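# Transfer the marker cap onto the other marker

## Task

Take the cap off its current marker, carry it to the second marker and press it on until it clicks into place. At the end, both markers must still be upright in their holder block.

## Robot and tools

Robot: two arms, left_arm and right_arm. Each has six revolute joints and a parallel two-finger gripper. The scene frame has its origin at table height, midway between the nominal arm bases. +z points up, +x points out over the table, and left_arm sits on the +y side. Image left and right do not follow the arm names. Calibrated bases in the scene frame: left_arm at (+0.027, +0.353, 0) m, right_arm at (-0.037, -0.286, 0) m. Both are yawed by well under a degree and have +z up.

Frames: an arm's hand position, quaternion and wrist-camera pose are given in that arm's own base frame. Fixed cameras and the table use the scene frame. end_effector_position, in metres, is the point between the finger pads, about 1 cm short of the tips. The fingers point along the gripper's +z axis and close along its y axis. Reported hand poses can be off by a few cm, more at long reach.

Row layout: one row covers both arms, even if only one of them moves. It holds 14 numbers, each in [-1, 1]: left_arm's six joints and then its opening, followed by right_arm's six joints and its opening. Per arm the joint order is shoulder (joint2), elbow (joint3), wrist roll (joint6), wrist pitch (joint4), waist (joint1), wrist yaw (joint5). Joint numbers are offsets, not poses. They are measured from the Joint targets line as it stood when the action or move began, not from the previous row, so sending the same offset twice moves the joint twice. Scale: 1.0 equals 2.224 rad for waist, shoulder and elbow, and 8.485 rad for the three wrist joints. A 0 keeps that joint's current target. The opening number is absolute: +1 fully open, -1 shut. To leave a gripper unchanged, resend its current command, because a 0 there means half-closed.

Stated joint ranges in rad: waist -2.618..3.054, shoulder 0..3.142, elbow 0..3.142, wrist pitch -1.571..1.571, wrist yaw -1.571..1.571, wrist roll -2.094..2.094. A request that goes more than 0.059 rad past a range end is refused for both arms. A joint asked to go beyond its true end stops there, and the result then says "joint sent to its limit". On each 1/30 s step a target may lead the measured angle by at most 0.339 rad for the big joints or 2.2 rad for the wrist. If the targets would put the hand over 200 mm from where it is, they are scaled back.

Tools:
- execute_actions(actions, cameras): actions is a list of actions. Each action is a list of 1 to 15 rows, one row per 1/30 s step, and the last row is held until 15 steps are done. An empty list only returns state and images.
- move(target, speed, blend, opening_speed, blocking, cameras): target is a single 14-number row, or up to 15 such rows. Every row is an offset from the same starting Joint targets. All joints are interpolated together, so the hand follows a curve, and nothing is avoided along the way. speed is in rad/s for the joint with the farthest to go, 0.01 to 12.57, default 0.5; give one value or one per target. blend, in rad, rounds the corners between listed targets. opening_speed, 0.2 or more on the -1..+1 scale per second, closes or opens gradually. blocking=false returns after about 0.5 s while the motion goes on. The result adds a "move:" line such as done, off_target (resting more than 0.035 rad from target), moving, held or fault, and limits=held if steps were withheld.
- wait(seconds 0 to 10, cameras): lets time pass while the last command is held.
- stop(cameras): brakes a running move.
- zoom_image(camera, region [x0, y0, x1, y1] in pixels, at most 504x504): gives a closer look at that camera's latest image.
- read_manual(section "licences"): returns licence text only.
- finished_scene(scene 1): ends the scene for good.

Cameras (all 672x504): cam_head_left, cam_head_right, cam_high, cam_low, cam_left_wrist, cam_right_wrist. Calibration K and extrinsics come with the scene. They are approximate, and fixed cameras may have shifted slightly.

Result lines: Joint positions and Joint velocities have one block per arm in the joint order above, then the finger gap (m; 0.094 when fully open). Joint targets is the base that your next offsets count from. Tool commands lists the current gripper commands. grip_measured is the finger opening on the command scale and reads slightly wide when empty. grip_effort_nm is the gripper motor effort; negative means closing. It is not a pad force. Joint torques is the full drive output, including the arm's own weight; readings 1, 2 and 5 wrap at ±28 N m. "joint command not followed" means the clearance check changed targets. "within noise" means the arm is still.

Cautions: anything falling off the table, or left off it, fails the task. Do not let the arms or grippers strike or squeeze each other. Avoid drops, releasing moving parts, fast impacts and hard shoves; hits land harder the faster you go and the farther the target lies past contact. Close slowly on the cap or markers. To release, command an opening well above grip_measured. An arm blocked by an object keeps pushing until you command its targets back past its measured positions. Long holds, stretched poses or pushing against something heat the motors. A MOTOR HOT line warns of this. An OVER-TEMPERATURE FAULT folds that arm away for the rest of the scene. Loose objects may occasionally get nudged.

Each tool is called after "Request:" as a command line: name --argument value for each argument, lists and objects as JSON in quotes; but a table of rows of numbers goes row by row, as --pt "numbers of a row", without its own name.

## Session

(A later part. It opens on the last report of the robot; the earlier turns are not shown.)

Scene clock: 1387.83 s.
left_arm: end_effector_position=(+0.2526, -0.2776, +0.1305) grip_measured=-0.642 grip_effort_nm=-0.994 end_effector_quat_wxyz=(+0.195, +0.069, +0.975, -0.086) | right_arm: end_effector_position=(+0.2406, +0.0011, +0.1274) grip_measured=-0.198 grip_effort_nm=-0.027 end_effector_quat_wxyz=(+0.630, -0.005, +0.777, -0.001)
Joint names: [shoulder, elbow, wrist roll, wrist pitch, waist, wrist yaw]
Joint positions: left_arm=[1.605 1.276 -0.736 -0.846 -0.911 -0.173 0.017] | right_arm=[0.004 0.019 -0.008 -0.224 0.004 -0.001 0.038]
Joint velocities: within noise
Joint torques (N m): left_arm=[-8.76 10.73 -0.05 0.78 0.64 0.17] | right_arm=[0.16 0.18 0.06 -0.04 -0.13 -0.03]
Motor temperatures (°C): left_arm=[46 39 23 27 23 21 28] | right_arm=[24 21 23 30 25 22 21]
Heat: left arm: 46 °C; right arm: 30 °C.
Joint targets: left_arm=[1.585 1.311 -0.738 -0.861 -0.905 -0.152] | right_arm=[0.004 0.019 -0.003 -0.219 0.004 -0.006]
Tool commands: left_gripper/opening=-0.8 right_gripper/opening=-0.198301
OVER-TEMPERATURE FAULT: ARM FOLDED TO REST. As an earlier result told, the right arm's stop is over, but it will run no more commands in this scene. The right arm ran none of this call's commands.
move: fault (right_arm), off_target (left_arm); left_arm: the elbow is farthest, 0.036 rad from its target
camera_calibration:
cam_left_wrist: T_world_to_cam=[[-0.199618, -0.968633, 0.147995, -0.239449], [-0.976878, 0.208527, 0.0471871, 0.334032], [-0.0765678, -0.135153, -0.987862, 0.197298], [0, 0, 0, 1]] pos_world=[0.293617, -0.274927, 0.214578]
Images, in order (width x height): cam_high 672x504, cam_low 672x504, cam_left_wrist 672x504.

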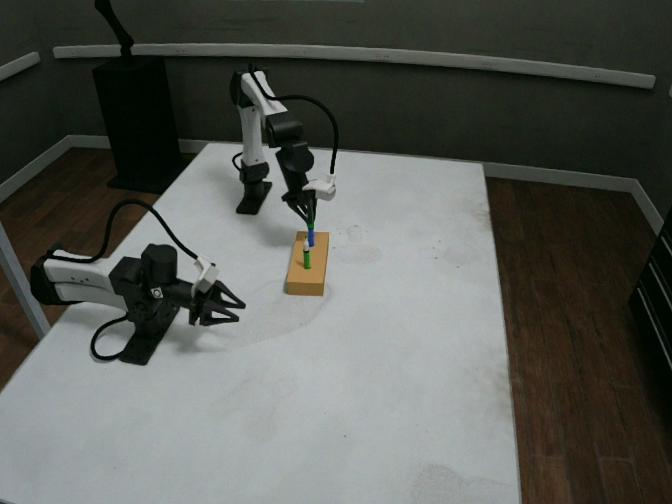

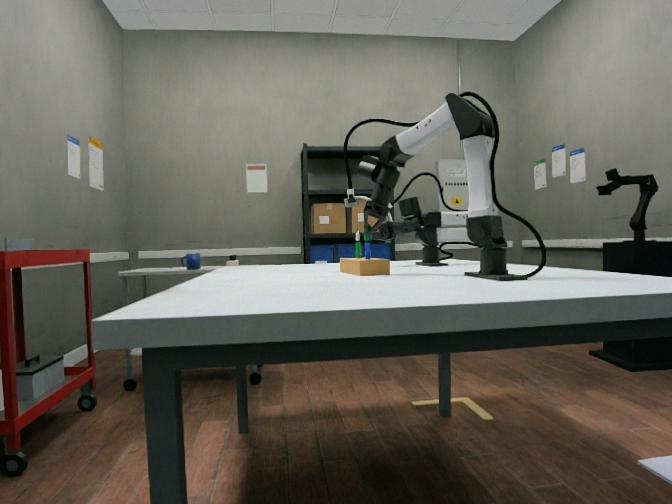

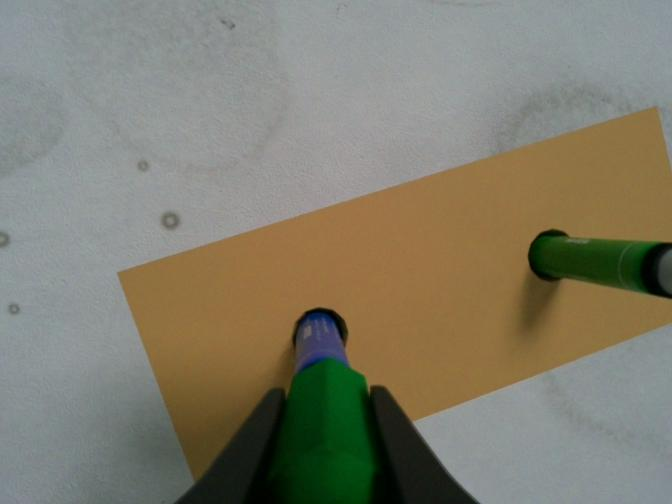

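Request:
move --target '[0, 0.0075, 0, 0, 0, 0, -0.8, 0, 0, 0, 0, 0, 0, -0.198]' --speed 0.1 --cameras '["cam_left_wrist", "cam_low", "cam_high"]'

Request:
zoom_image --camera "cam_high" --region '[270, 210, 340, 310]'

Request:
zoom_image --camera "cam_low" --region '[320, 170, 430, 280]'

Scene clock: 1395.87 s.
left_arm: end_effector_position=(+0.2507, -0.2764, +0.1310) grip_measured=-0.642 grip_effort_nm=-0.989 end_effector_quat_wxyz=(+0.190, +0.070, +0.976, -0.084) | right_arm: end_effector_position=(+0.2406, +0.0011, +0.1274) grip_measured=-0.198 grip_effort_nm=-0.027 end_effector_quat_wxyz=(+0.630, -0.005, +0.777, -0.001)
Joint names: [shoulder, elbow, wrist roll, wrist pitch, waist, wrist yaw]
Joint positions: left_arm=[1.605 1.283 -0.736 -0.862 -0.911 -0.168 0.017] | right_arm=[0.004 0.019 -0.008 -0.224 0.004 -0.001 0.038]
Joint velocities: within noise
Joint torques (N m): left_arm=[-8.72 11.97 -0.07 0.95 0.39 0.17] | right_arm=[0.17 0.13 0.04 -0.07 -0.16 -0.04]
Motor temperatures (°C): left_arm=[46 41 23 27 23 21 28] | right_arm=[24 21 23 30 25 22 21]
Heat: left arm: 46 °C; right arm: 30 °C.
Joint targets: left_arm=[1.585 1.328 -0.738 -0.861 -0.905 -0.152] | right_arm=[0.004 0.019 -0.003 -0.219 0.004 -0.006]
Tool commands: left_gripper/opening=-0.8 right_gripper/opening=-0.198301
OVER-TEMPERATURE FAULT: ARM FOLDED TO REST. As an earlier result told, the right arm's stop is over, but it will run no more commands in this scene. The right arm ran none of this call's commands.
move: fault (right_arm), off_target (left_arm); left_arm: the elbow is farthest, 0.045 rad from its target
camera_calibration:
cam_left_wrist: T_world_to_cam=[[-0.1999, -0.969092, 0.144568, -0.238446], [-0.976003, 0.209948, 0.0577975, 0.330588], [-0.0863629, -0.129545, -0.987805, 0.201881], [0, 0, 0, 1]] pos_world=[0.292424, -0.27433, 0.214784]
Images, in order (width x height): cam_high 672x504, cam_low 672x504, cam_left_wrist 672x504.

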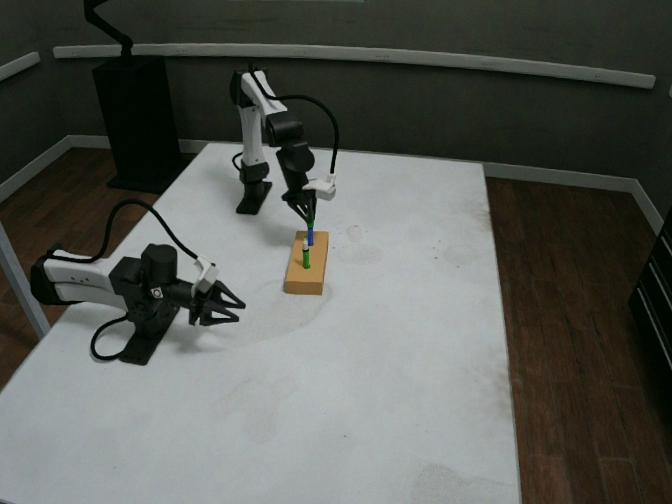

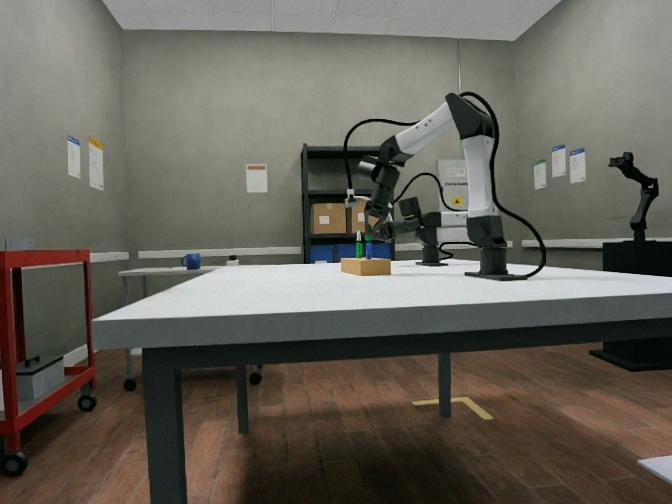

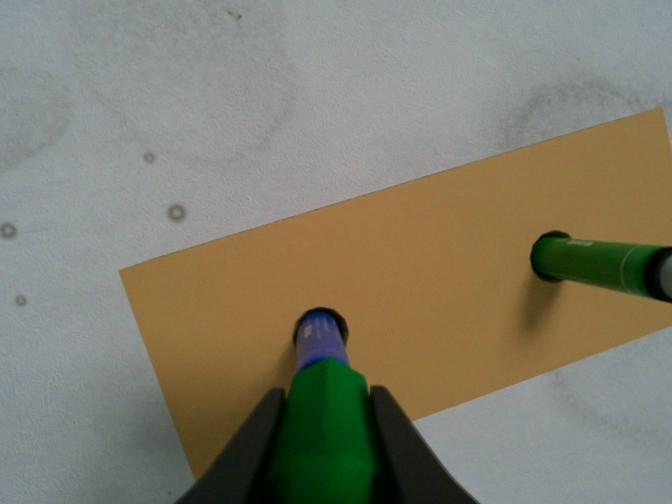

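Scaled by 5.040 from the camera's 672x504 image, which has a finer 960x720 frame.

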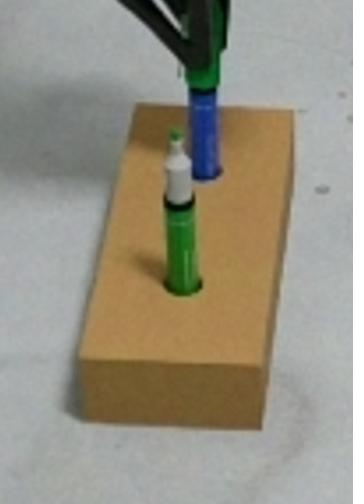

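Scaled by 4.582 from the camera's 672x504 image, which has a finer 960x720 frame.

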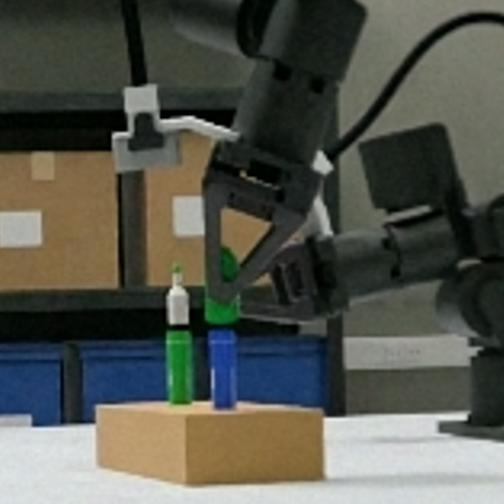

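Request:
move --target '[0.002, 0.0135, 0, 0.0005, 0, 0, -0.8, 0, 0, 0, 0, 0, 0, -0.198]' --speed 0.1 --cameras '["cam_left_wrist", "cam_low", "cam_high"]'

Request:
zoom_image --camera "cam_high" --region '[270, 210, 340, 310]'

Request:
zoom_image --camera "cam_low" --region '[320, 170, 430, 280]'

Scene clock: 1404.27 s.
left_arm: end_effector_position=(+0.2493, -0.2767, +0.1345) grip_measured=-0.642 grip_effort_nm=-0.994 end_effector_quat_wxyz=(+0.185, +0.071, +0.976, -0.085) | right_arm: end_effector_position=(+0.2406, +0.0011, +0.1274) grip_measured=-0.198 grip_effort_nm=-0.032 end_effector_quat_wxyz=(+0.630, -0.005, +0.777, -0.001)
Joint names: [shoulder, elbow, wrist roll, wrist pitch, waist, wrist yaw]
Joint positions: left_arm=[1.605 1.299 -0.736 -0.884 -0.91 -0.159 0.017] | right_arm=[0.004 0.019 -0.008 -0.224 0.004 -0.001 0.038]
Joint velocities: within noise
Joint torques (N m): left_arm=[-8.31 13.18 -0.02 1.15 0.42 0.09] | right_arm=[0.14 0.12 0.06 -0.05 -0.17 -0.02]
Motor temperatures (°C): left_arm=[46 42 23 27 23 21 28] | right_arm=[24 21 23 30 25 22 21]
Heat: left arm: 46 °C; right arm: 30 °C.
Joint targets: left_arm=[1.589 1.358 -0.738 -0.857 -0.905 -0.152] | right_arm=[0.004 0.019 -0.003 -0.219 0.004 -0.006]
Tool commands: left_gripper/opening=-0.8 right_gripper/opening=-0.198301
OVER-TEMPERATURE FAULT: ARM FOLDED TO REST. As an earlier result told, the right arm's stop is over, but it will run no more commands in this scene. The right arm ran none of this call's commands.
move: fault (right_arm), off_target (left_arm); left_arm: the elbow is farthest, 0.059 rad from its target
camera_calibration:
cam_left_wrist: T_world_to_cam=[[-0.201084, -0.968332, 0.147978, -0.239394], [-0.974834, 0.212657, 0.0668955, 0.328291], [-0.0962456, -0.130802, -0.986726, 0.207178], [0, 0, 0, 1]] pos_world=[0.291831, -0.274527, 0.217892]
Images, in order (width x height): cam_high 672x504, cam_low 672x504, cam_left_wrist 672x504.

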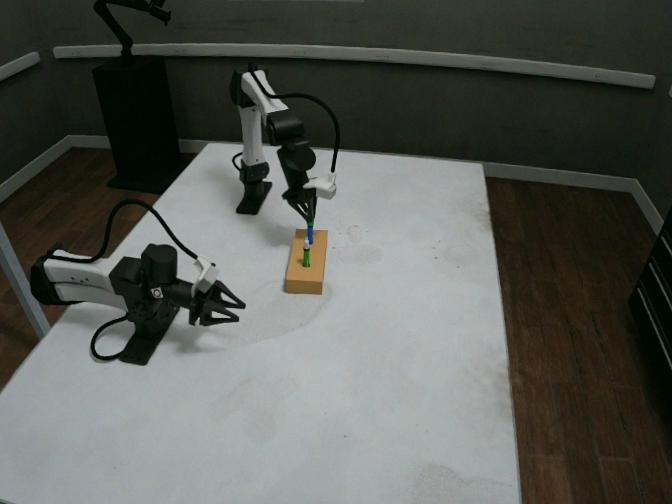

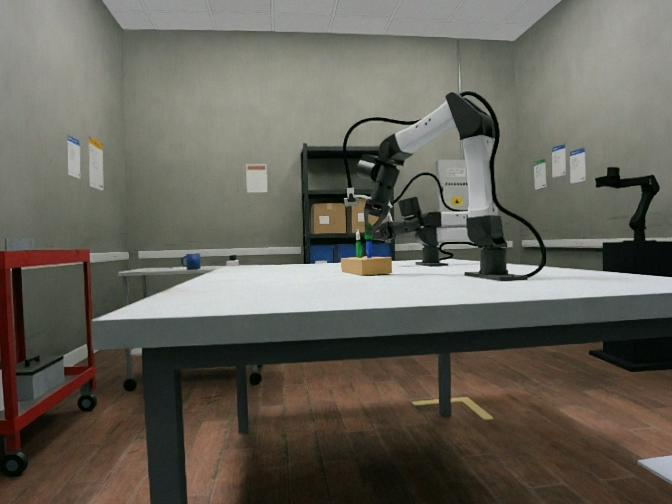

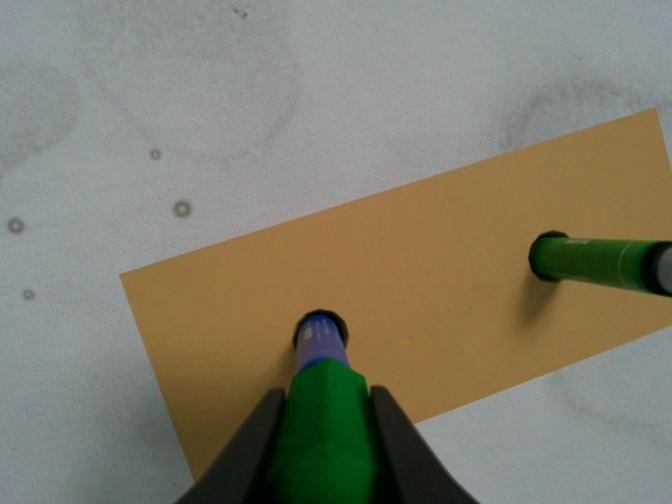

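Scaled by 5.040 from the camera's 672x504 image, which has a finer 960x720 frame.

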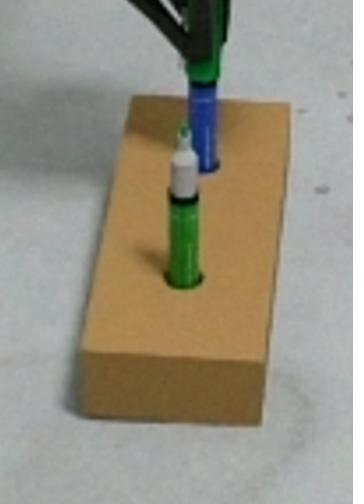

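Scaled by 4.582 from the camera's 672x504 image, which has a finer 960x720 frame.

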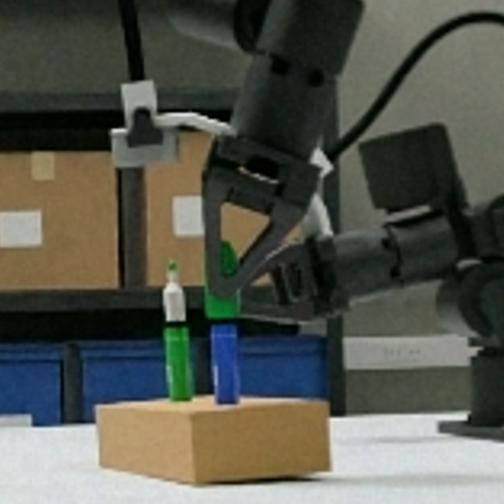

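Request:
move --target '[-0.01933, -0.0279, 0, 0.0087, 0, 0, -0.8, 0, 0, 0, 0, 0, 0, -0.198]' --speed 0.1 --cameras '["cam_left_wrist", "cam_low", "cam_high"]'

Request:
zoom_image --camera "cam_high" --region '[270, 210, 340, 310]'

Request:
zoom_image --camera "cam_low" --region '[320, 170, 430, 280]'

Scene clock: 1439.90 s.
left_arm: end_effector_position=(+0.2491, -0.2764, +0.1344) grip_measured=-0.642 grip_effort_nm=-0.989 end_effector_quat_wxyz=(+0.185, +0.071, +0.977, -0.085) | right_arm: end_effector_position=(+0.2406, +0.0011, +0.1274) grip_measured=-0.198 grip_effort_nm=-0.017 end_effector_quat_wxyz=(+0.630, -0.005, +0.777, -0.001)
Joint names: [shoulder, elbow, wrist roll, wrist pitch, waist, wrist yaw]
Joint positions: left_arm=[1.605 1.299 -0.736 -0.885 -0.91 -0.159 0.017] | right_arm=[0.004 0.019 -0.008 -0.224 0.004 -0.001 0.038]
Joint velocities: within noise
Joint torques (N m): left_arm=[-11.9 7.16 -0.04 1.86 0.47 0.07] | right_arm=[0.17 0.17 0.06 -0.02 -0.23 -0.04]
Motor temperatures (°C): left_arm=[46 49 23 28 23 21 28] | right_arm=[24 21 23 29 25 22 21]
Heat: left arm: 49 °C; right arm: 29 °C.
Joint targets: left_arm=[1.546 1.296 -0.738 -0.783 -0.905 -0.152] | right_arm=[0.004 0.019 -0.003 -0.219 0.004 -0.006]
Tool commands: left_gripper/opening=-0.8 right_gripper/opening=-0.198301
OVER-TEMPERATURE FAULT: ARM FOLDED TO REST. As an earlier result told, the right arm's stop is over, but it will run no more commands in this scene. The right arm ran none of this call's commands.
move: fault (right_arm), off_target (left_arm); left_arm: the wrist pitch is farthest, 0.102 rad from its target
camera_calibration:
cam_left_wrist: T_world_to_cam=[[-0.20092, -0.968518, 0.14698, -0.239073], [-0.974779, 0.212545, 0.0680456, 0.327868], [-0.0971433, -0.129602, -0.986796, 0.207604], [0, 0, 0, 1]] pos_world=[0.291732, -0.274328, 0.217692]
Images, in order (width x height): cam_high 672x504, cam_low 672x504, cam_left_wrist 672x504.

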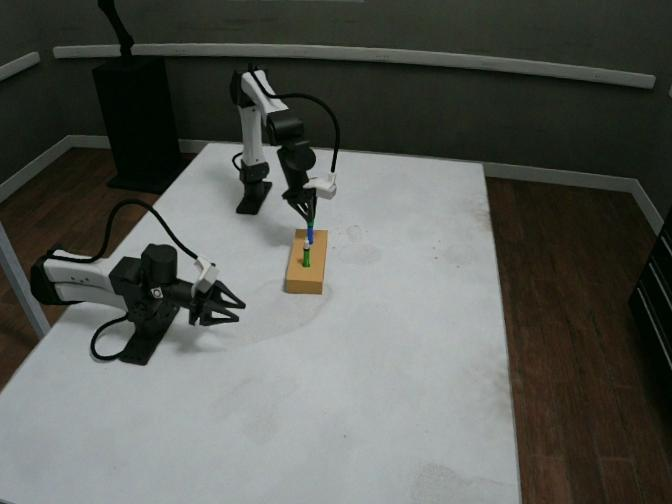

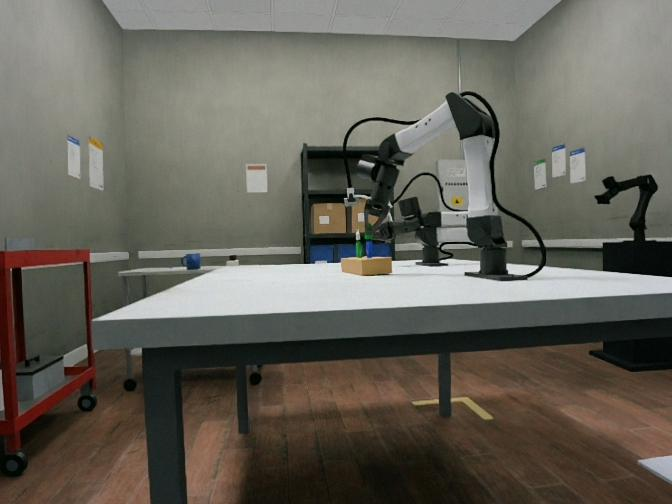

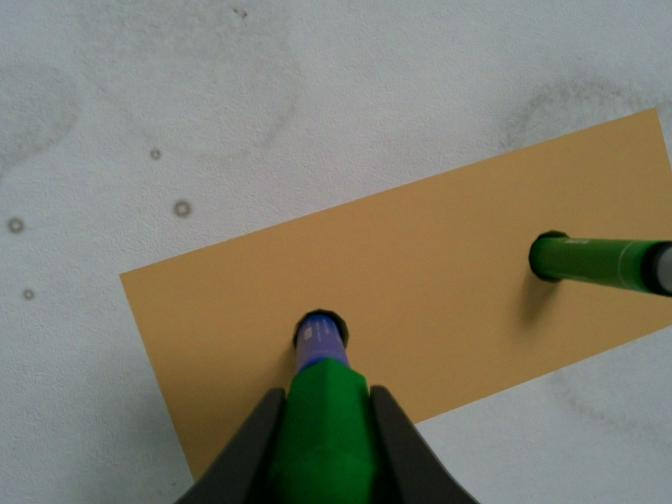

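Scaled by 5.040 from the camera's 672x504 image, which has a finer 960x720 frame.

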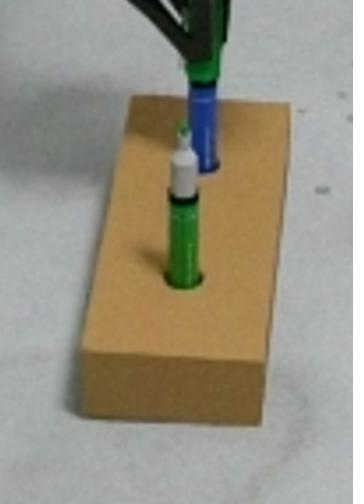

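Scaled by 4.582 from the camera's 672x504 image, which has a finer 960x720 frame.

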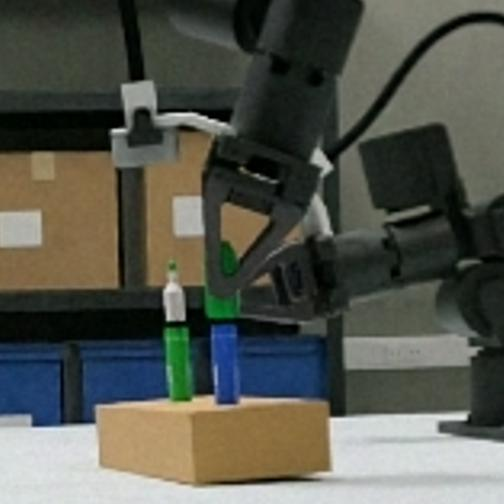

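Request:
move --target '[0.01933, 0.0414, 0, -0.0087, 0, 0, -0.8, 0, 0, 0, 0, 0, 0, -0.198]' --speed 0.15 --cameras '["cam_left_wrist", "cam_low", "cam_high"]'

Request:
zoom_image --camera "cam_high" --region '[270, 210, 340, 310]'

Request:
zoom_image --camera "cam_low" --region '[320, 170, 430, 280]'

Scene clock: 1488.27 s.
left_arm: end_effector_position=(+0.2521, -0.2803, +0.1441) grip_measured=-0.642 grip_effort_nm=-0.994 end_effector_quat_wxyz=(+0.192, +0.070, +0.975, -0.092) | right_arm: end_effector_position=(+0.2406, +0.0011, +0.1274) grip_measured=-0.198 grip_effort_nm=-0.017 end_effector_quat_wxyz=(+0.630, -0.005, +0.777, -0.001)
Joint names: [shoulder, elbow, wrist roll, wrist pitch, waist, wrist yaw]
Joint positions: left_arm=[1.605 1.33 -0.736 -0.896 -0.91 -0.159 0.017] | right_arm=[0.004 0.019 -0.008 -0.224 0.004 -0.001 0.038]
Joint velocities: within noise
Joint torques (N m): left_arm=[-8.25 13.04 -0.06 1.26 0.4 0.11] | right_arm=[0.2 0.16 0.05 -0.06 -0.12 -0.03]
Motor temperatures (°C): left_arm=[56 42 23 31 23 21 28] | right_arm=[23 21 23 29 25 22 21]
Heat: left arm: 56 °C; right arm: 29 °C.
Joint targets: left_arm=[1.589 1.388 -0.738 -0.857 -0.905 -0.152] | right_arm=[0.004 0.019 -0.003 -0.219 0.004 -0.006]
Tool commands: left_gripper/opening=-0.8 right_gripper/opening=-0.198301
OVER-TEMPERATURE FAULT: ARM FOLDED TO REST. As an earlier result told, the right arm's stop is over, but it will run no more commands in this scene. The right arm ran none of this call's commands.
move: fault (right_arm), off_target (left_arm); left_arm: the elbow is farthest, 0.058 rad from its target
camera_calibration:
cam_left_wrist: T_world_to_cam=[[-0.202816, -0.966077, 0.159879, -0.244368], [-0.975524, 0.213506, 0.0526085, 0.333672], [-0.0849589, -0.145296, -0.985734, 0.209258], [0, 0, 0, 1]] pos_world=[0.293722, -0.276915, 0.227788]
Images, in order (width x height): cam_high 672x504, cam_low 672x504, cam_left_wrist 672x504.

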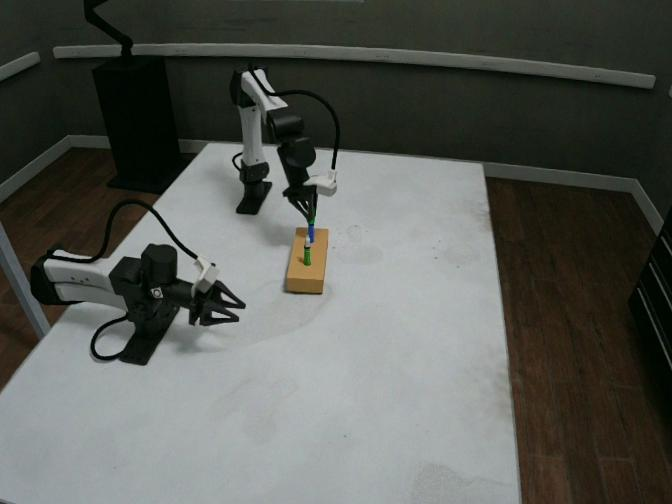

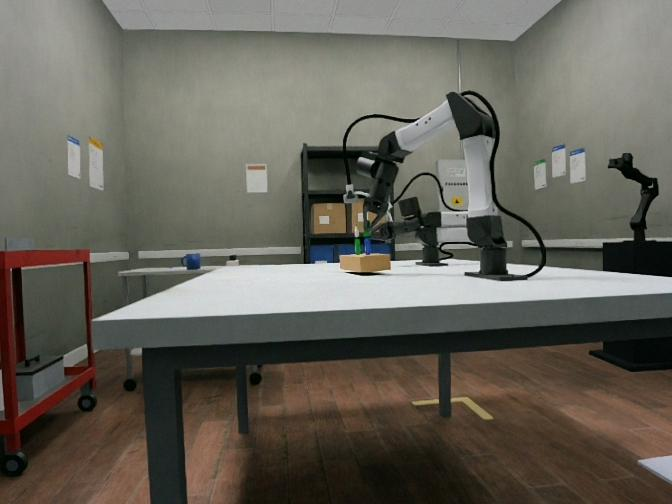

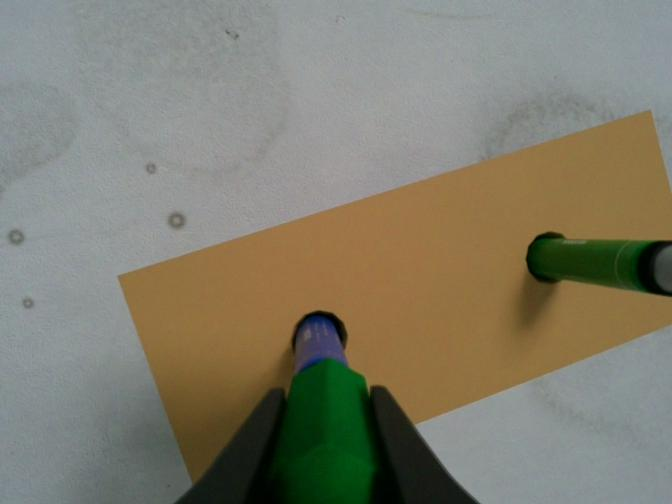

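Scaled by 5.040 from the camera's 672x504 image, which has a finer 960x720 frame.

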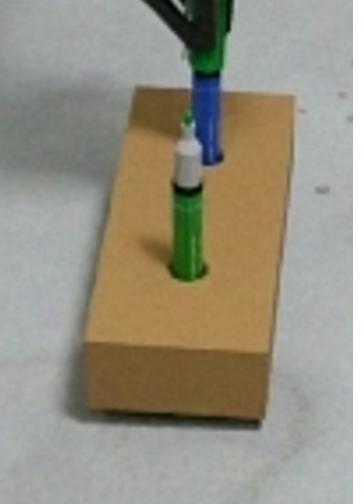

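Scaled by 4.582 from the camera's 672x504 image, which has a finer 960x720 frame.

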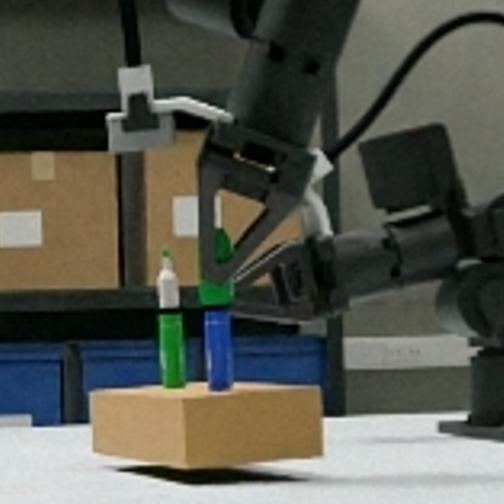

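Request:
move --target '[0, -0.0585, 0, 0, 0, 0, -0.8, 0, 0, 0, 0, 0, 0, -0.198]' --speed 0.1 --cameras '["cam_left_wrist", "cam_low", "cam_high"]'

Request:
zoom_image --camera "cam_low" --region '[320, 170, 430, 280]'

Scene clock: 1557.17 s.
left_arm: end_effector_position=(+0.2477, -0.2721, +0.1317) grip_measured=-0.642 grip_effort_nm=-0.994 end_effector_quat_wxyz=(+0.185, +0.070, +0.977, -0.079) | right_arm: end_effector_position=(+0.2406, +0.0011, +0.1274) grip_measured=-0.198 grip_effort_nm=-0.032 end_effector_quat_wxyz=(+0.630, -0.005, +0.777, -0.001)
Joint names: [shoulder, elbow, wrist roll, wrist pitch, waist, wrist yaw]
Joint positions: left_arm=[1.598 1.283 -0.736 -0.885 -0.91 -0.168 0.017] | right_arm=[0.004 0.019 -0.008 -0.224 0.004 -0.001 0.038]
Joint velocities: within noise
Joint torques (N m): left_arm=[-7.56 5.05 -0.05 1.16 0.47 0.06] | right_arm=[0.1 0.1 0.04 -0.04 -0.13 -0.04]
Motor temperatures (°C): left_arm=[49 46 23 32 23 21 28] | right_arm=[23 21 23 28 25 22 21]
Heat: left arm: 49 °C; right arm: 28 °C.
Joint targets: left_arm=[1.589 1.258 -0.738 -0.857 -0.905 -0.152] | right_arm=[0.004 0.019 -0.003 -0.219 0.004 -0.006]
Tool commands: left_gripper/opening=-0.8 right_gripper/opening=-0.198301
OVER-TEMPERATURE FAULT: ARM FOLDED TO REST. As an earlier result told, the right arm's stop is over, but it will run no more commands in this scene. The right arm ran none of this call's commands.
move: fault (right_arm)
camera_calibration:
cam_left_wrist: T_world_to_cam=[[-0.197867, -0.970908, 0.134859, -0.234637], [-0.97558, 0.20844, 0.0692585, 0.324722], [-0.0953535, -0.117862, -0.988441, 0.208342], [0, 0, 0, 1]] pos_world=[0.290232, -0.27094, 0.215087]
Images, in order (width x height): cam_high 672x504, cam_low 672x504, cam_left_wrist 672x504.

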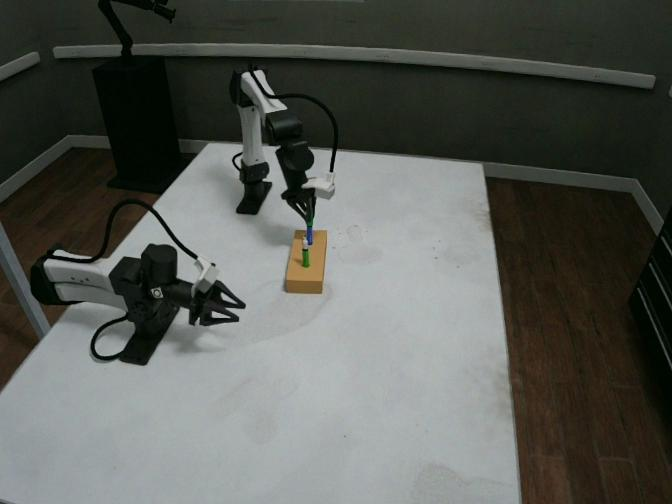

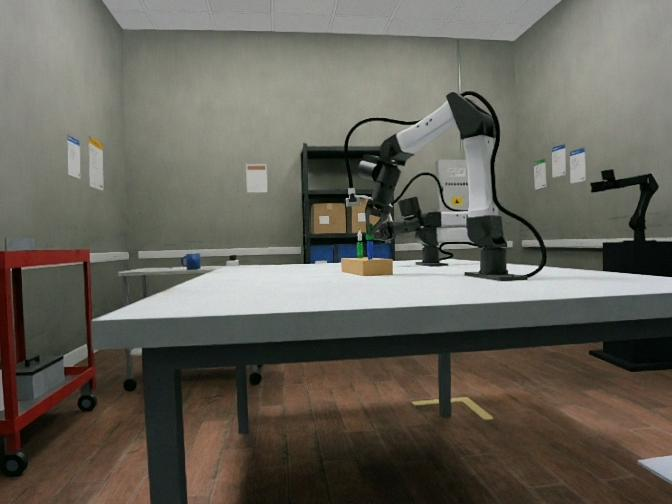

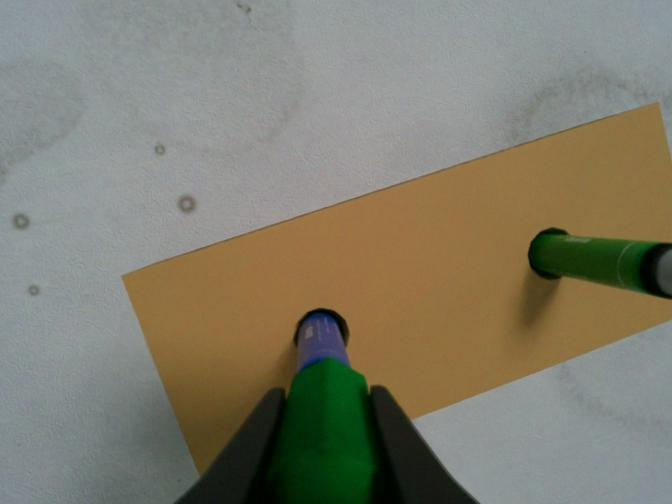

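Scaled by 4.582 from the camera's 672x504 image, which has a finer 960x720 frame.

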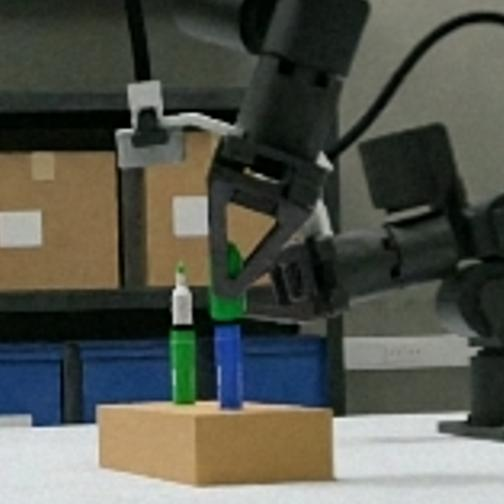

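Request:
execute_actions --actions '[[[-0.045, 0.1124, 0, 0, 0, 0, -0.8, 0, 0, 0, 0, 0, 0, -0.198], [0, 0.0436, 0, 0, 0, 0, -0.8, 0, 0, 0, 0, 0, 0, -0.198]]]' --cameras '["cam_left_wrist", "cam_low"]'

Request:
zoom_image --camera "cam_low" --region '[320, 170, 430, 280]'

Scene clock: 1565.97 s.
left_arm: end_effector_position=(+0.2538, -0.2809, +0.1546) grip_measured=-0.642 grip_effort_nm=-0.994 end_effector_quat_wxyz=(+0.201, +0.067, +0.972, -0.104) | right_arm: end_effector_position=(+0.2406, +0.0011, +0.1274) grip_measured=-0.198 grip_effort_nm=-0.027 end_effector_quat_wxyz=(+0.630, -0.005, +0.777, -0.001)
Joint names: [shoulder, elbow, wrist roll, wrist pitch, waist, wrist yaw]
Joint positions: left_arm=[1.585 1.339 -0.736 -0.895 -0.907 -0.157 0.017] | right_arm=[0.004 0.019 -0.008 -0.224 0.004 -0.001 0.038]
Joint velocities: within noise
Joint torques (N m): left_arm=[-6.57 8.99 -0.01 1.35 0.09 0.06] | right_arm=[0.24 0.09 0.05 -0.04 -0.14 -0.03]
Motor temperatures (°C): left_arm=[47 45 23 31 23 21 28] | right_arm=[23 21 23 28 25 22 21]
Heat: left arm: 47 °C; right arm: 28 °C.
Joint targets: left_arm=[1.589 1.355 -0.738 -0.857 -0.905 -0.152] | right_arm=[0.004 0.019 -0.003 -0.219 0.004 -0.006]
Tool commands: left_gripper/opening=-0.8 right_gripper/opening=-0.198301
OVER-TEMPERATURE FAULT: ARM FOLDED TO REST. As an earlier result told, the right arm's stop is over, but it will run no more commands in this scene. The right arm ran none of this call's commands.
camera_calibration:
cam_left_wrist: T_world_to_cam=[[-0.203219, -0.962344, 0.180543, -0.24835], [-0.976847, 0.211862, 0.0297454, 0.33832], [-0.0668756, -0.170318, -0.983117, 0.207714], [0, 0, 0, 1]] pos_world=[0.293909, -0.275298, 0.238981]
Images, in order (width x height): cam_low 672x504, cam_left_wrist 672x504.

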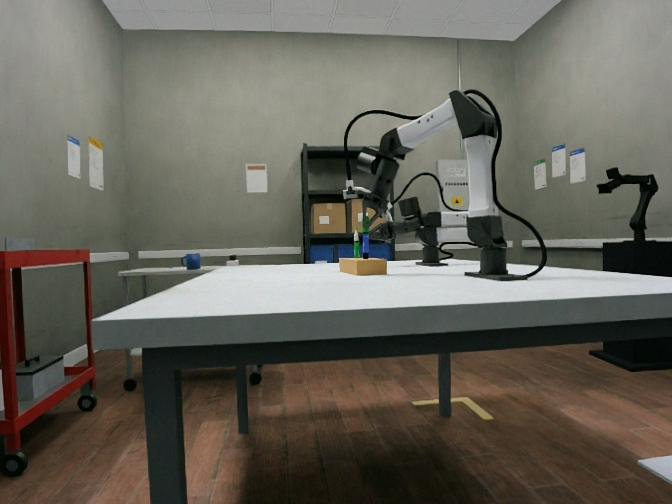

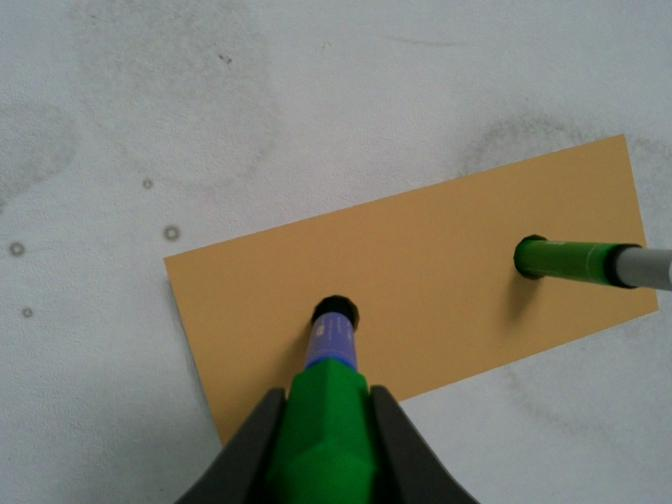

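Scaled by 4.582 from the camera's 672x504 image, which has a finer 960x720 frame.

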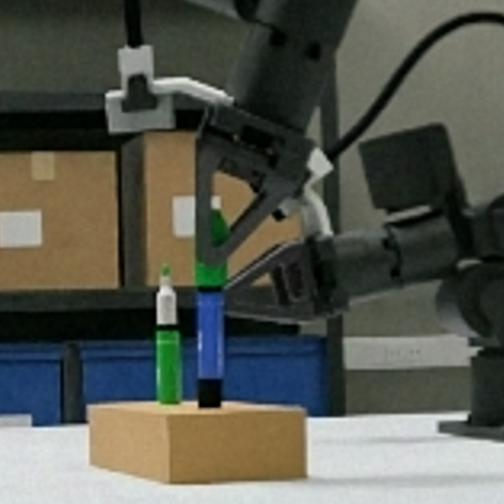

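Request:
move --pt "0.08004 0.10342 -0.01014 -0.02982 -0.04496 -0.02086 -0.8 0 0 0 0 0 0 -0.198" --pt "0.08004 0.04002 -0.01014 -0.01143 -0.04496 -0.02086 -0.8 0 0 0 0 0 0 -0.198" --speed '[0.2, 0.2]' --cameras '["cam_left_wrist", "cam_low"]'

Request:
zoom_image --camera "cam_low" --region '[320, 170, 430, 280]'

Scene clock: 1760.17 s.
left_arm: end_effector_position=(+0.2523, -0.2980, +0.1310) grip_measured=-0.642 grip_effort_nm=-0.984 end_effector_quat_wxyz=(+0.204, +0.075, +0.976, -0.018) | right_arm: end_effector_position=(+0.2406, +0.0011, +0.1274) grip_measured=-0.198 grip_effort_nm=-0.027 end_effector_quat_wxyz=(+0.630, -0.005, +0.777, -0.001)
Joint names: [shoulder, elbow, wrist roll, wrist pitch, waist, wrist yaw]
Joint positions: left_arm=[1.754 1.46 -0.802 -0.991 -0.999 -0.301 0.017] | right_arm=[0.004 0.019 -0.008 -0.224 0.004 -0.001 0.038]
Joint velocities: within noise
Joint torques (N m): left_arm=[-7.15 5.6 -0.24 1.11 -0.46 -0.34] | right_arm=[0.24 0.16 0.05 -0.04 -0.16 -0.03]
Motor temperatures (°C): left_arm=[41 44 23 33 23 21 28] | right_arm=[23 20 23 27 25 22 21]
Heat: left arm: 44 °C; right arm: 27 °C.
Joint targets: left_arm=[1.767 1.444 -0.824 -0.954 -1.005 -0.329] | right_arm=[0.004 0.019 -0.003 -0.219 0.004 -0.006]
Tool commands: left_gripper/opening=-0.8 right_gripper/opening=-0.198301
OVER-TEMPERATURE FAULT: ARM FOLDED TO REST. As an earlier result told, the right arm's stop is over, but it will run no more commands in this scene. The right arm ran none of this call's commands.
move: fault (right_arm), off_target (left_arm); left_arm: the wrist pitch is farthest, 0.037 rad from its target
camera_calibration:
cam_left_wrist: T_world_to_cam=[[-0.186562, -0.982385, 0.0107283, -0.248772], [-0.98123, 0.186863, 0.0476433, 0.332466], [-0.0488088, -0.00163853, -0.998807, 0.229249], [0, 0, 0, 1]] pos_world=[0.291003, -0.30614, 0.215805]
Images, in order (width x height): cam_low 672x504, cam_left_wrist 672x504.

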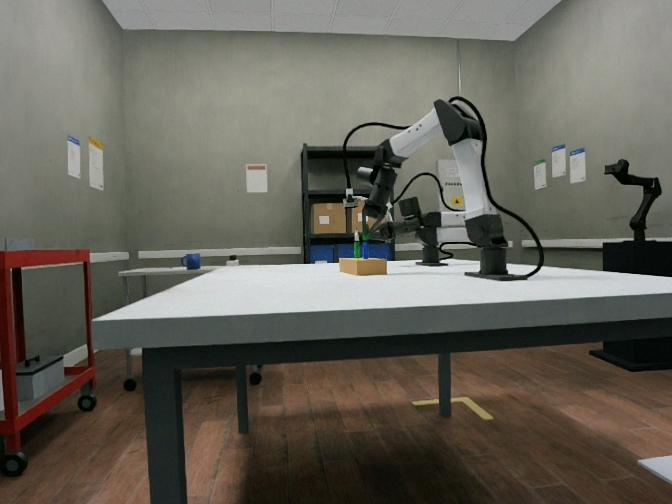

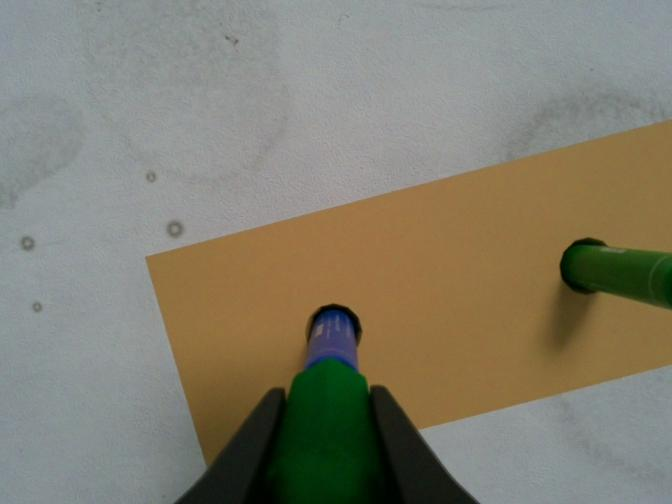

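Scaled by 4.582 from the camera's 672x504 image, which has a finer 960x720 frame.

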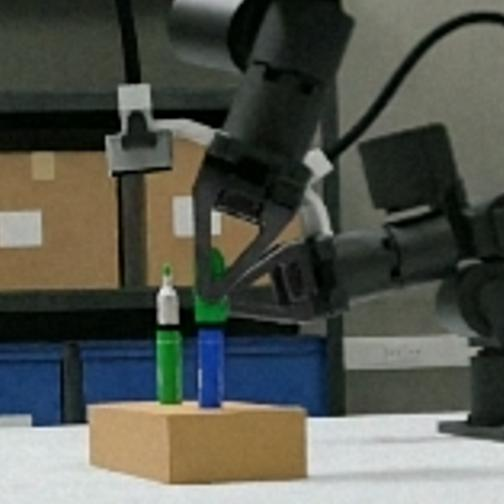

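Request:
move --target '[0.0580, 0.09825, -0.05009, -0.02976, -0.01619, -0.01002, -0.8, 0, 0, 0, 0, 0, 0, -0.198]' --speed 0.25 --cameras '["cam_left_wrist", "cam_low"]'

Scene clock: 1945.77 s.
left_arm: end_effector_position=(+0.2517, -0.2994, +0.1321) grip_measured=-0.642 grip_effort_nm=-0.994 end_effector_quat_wxyz=(+0.200, -0.106, +0.974, +0.017) | right_arm: end_effector_position=(+0.2406, +0.0011, +0.1274) grip_measured=-0.198 grip_effort_nm=-0.022 end_effector_quat_wxyz=(+0.630, -0.005, +0.777, -0.001)
Joint names: [shoulder, elbow, wrist roll, wrist pitch, waist, wrist yaw]
Joint positions: left_arm=[1.881 1.635 -1.225 -1.183 -1.035 -0.38 0.017] | right_arm=[0.004 0.019 -0.008 -0.224 0.004 -0.001 0.038]
Joint velocities: within noise
Joint torques (N m): left_arm=[-7.83 9.84 -0.26 0.19 -0.5 -0.45] | right_arm=[0.2 0.18 0.05 -0.04 -0.08 -0.05]
Motor temperatures (°C): left_arm=[41 37 23 31 23 21 28] | right_arm=[23 20 23 26 25 22 21]
Heat: left arm: 41 °C; right arm: 26 °C.
Joint targets: left_arm=[1.896 1.663 -1.249 -1.206 -1.041 -0.414] | right_arm=[0.004 0.019 -0.003 -0.219 0.004 -0.006]
Tool commands: left_gripper/opening=-0.8 right_gripper/opening=-0.198301
OVER-TEMPERATURE FAULT: ARM FOLDED TO REST. As an earlier result told, the right arm's stop is over, but it will run no more commands in this scene. The right arm ran none of this call's commands.
move: fault (right_arm)
camera_calibration:
cam_left_wrist: T_world_to_cam=[[0.181619, -0.983247, 0.0154566, -0.34387], [-0.982, -0.180515, 0.0555897, 0.221335], [-0.0518683, -0.0252746, -0.998334, 0.223975], [0, 0, 0, 1]] pos_world=[0.291421, -0.292494, 0.216613]
Images, in order (width x height): cam_low 672x504, cam_left_wrist 672x504.

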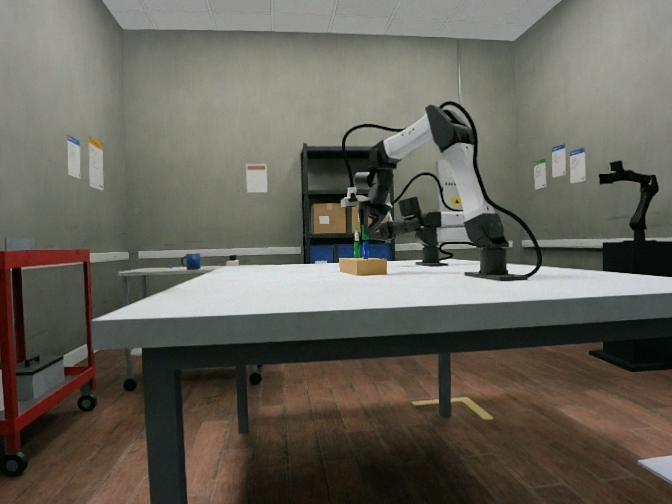

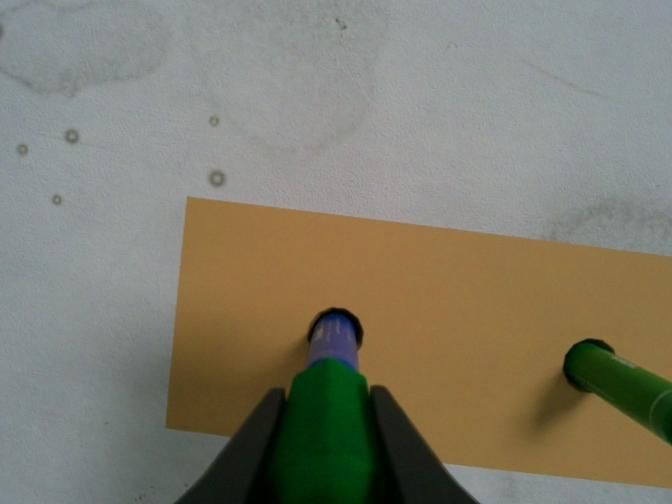

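Request:
move --pt "0 0 0 0 0 0 0.1 0 0 0 0 0 0 -0.198" --pt "0.0018 0.1257 0 -0.0282 0 0 0.1 0 0 0 0 0 0 -0.198" --speed '[0.5,0.4]' --opening_speed 1.0 --cameras '["cam_low","cam_left_wrist","cam_high"]'

Scene clock: 2042.83 s.
left_arm: end_effector_position=(+0.2521, -0.2991, +0.2027) grip_measured=+0.098 grip_effort_nm=0.134 end_effector_quat_wxyz=(+0.208, -0.109, +0.972, +0.002) | right_arm: end_effector_position=(+0.2406, +0.0011, +0.1274) grip_measured=-0.198 grip_effort_nm=-0.032 end_effector_quat_wxyz=(+0.630, -0.005, +0.777, -0.001)
Joint names: [shoulder, elbow, wrist roll, wrist pitch, waist, wrist yaw]
Joint positions: left_arm=[1.886 1.919 -1.225 -1.427 -1.035 -0.383 0.052] | right_arm=[0.004 0.019 -0.008 -0.224 0.004 -0.001 0.038]
Joint velocities: within noise
Joint torques (N m): left_arm=[-7.56 9.03 -0.26 0.31 -0.5 -0.43] | right_arm=[0.17 0.09 0.05 -0.02 -0.2 -0.03]
Motor temperatures (°C): left_arm=[45 43 23 27 23 22 28] | right_arm=[23 20 23 26 25 22 21]
Heat: left arm: 45 °C; right arm: 26 °C.
Joint targets: left_arm=[1.901 1.942 -1.249 -1.446 -1.041 -0.414] | right_arm=[0.004 0.019 -0.003 -0.219 0.004 -0.006]
Tool commands: left_gripper/opening=+0.1 right_gripper/opening=-0.198301
OVER-TEMPERATURE FAULT: ARM FOLDED TO REST. As an earlier result told, the right arm's stop is over, but it will run no more commands in this scene. The right arm ran none of this call's commands.
move: fault (right_arm)
camera_calibration:
cam_left_wrist: T_world_to_cam=[[0.181494, -0.982259, 0.0471922, -0.350747], [-0.982888, -0.179656, 0.04068, 0.221298], [-0.03148, -0.0537678, -0.998057, 0.280716], [0, 0, 0, 1]] pos_world=[0.290007, -0.289674, 0.287721]
Images, in order (width x height): cam_high 672x504, cam_low 672x504, cam_left_wrist 672x504.

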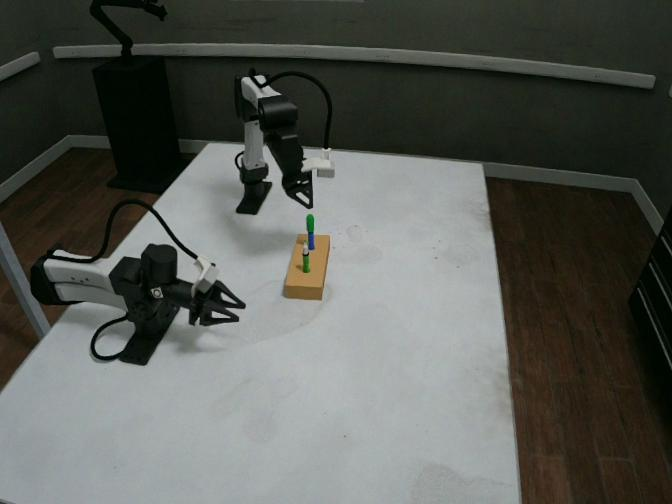

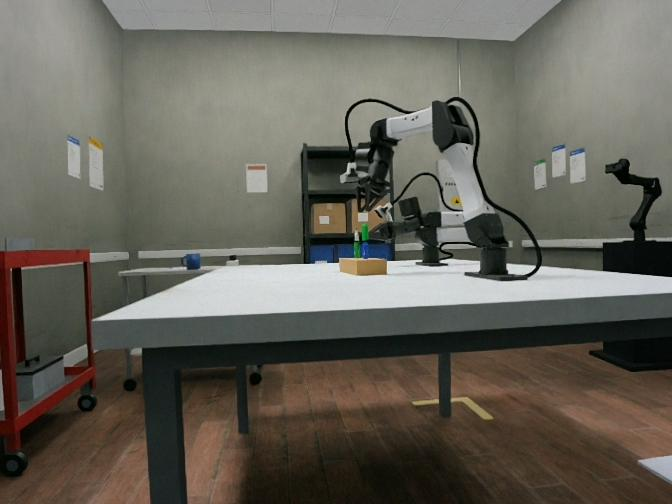

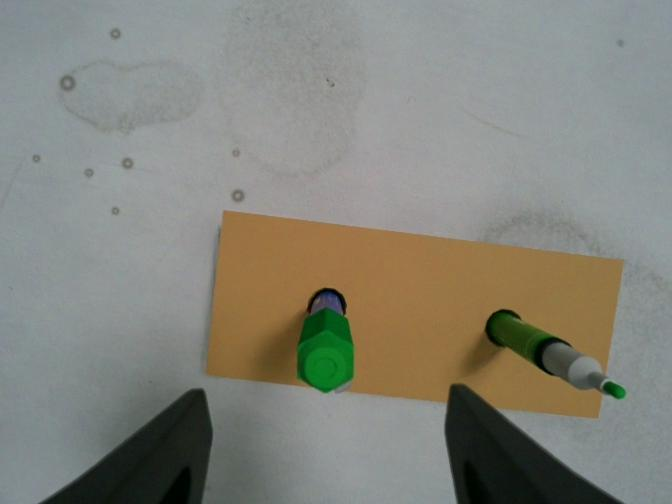

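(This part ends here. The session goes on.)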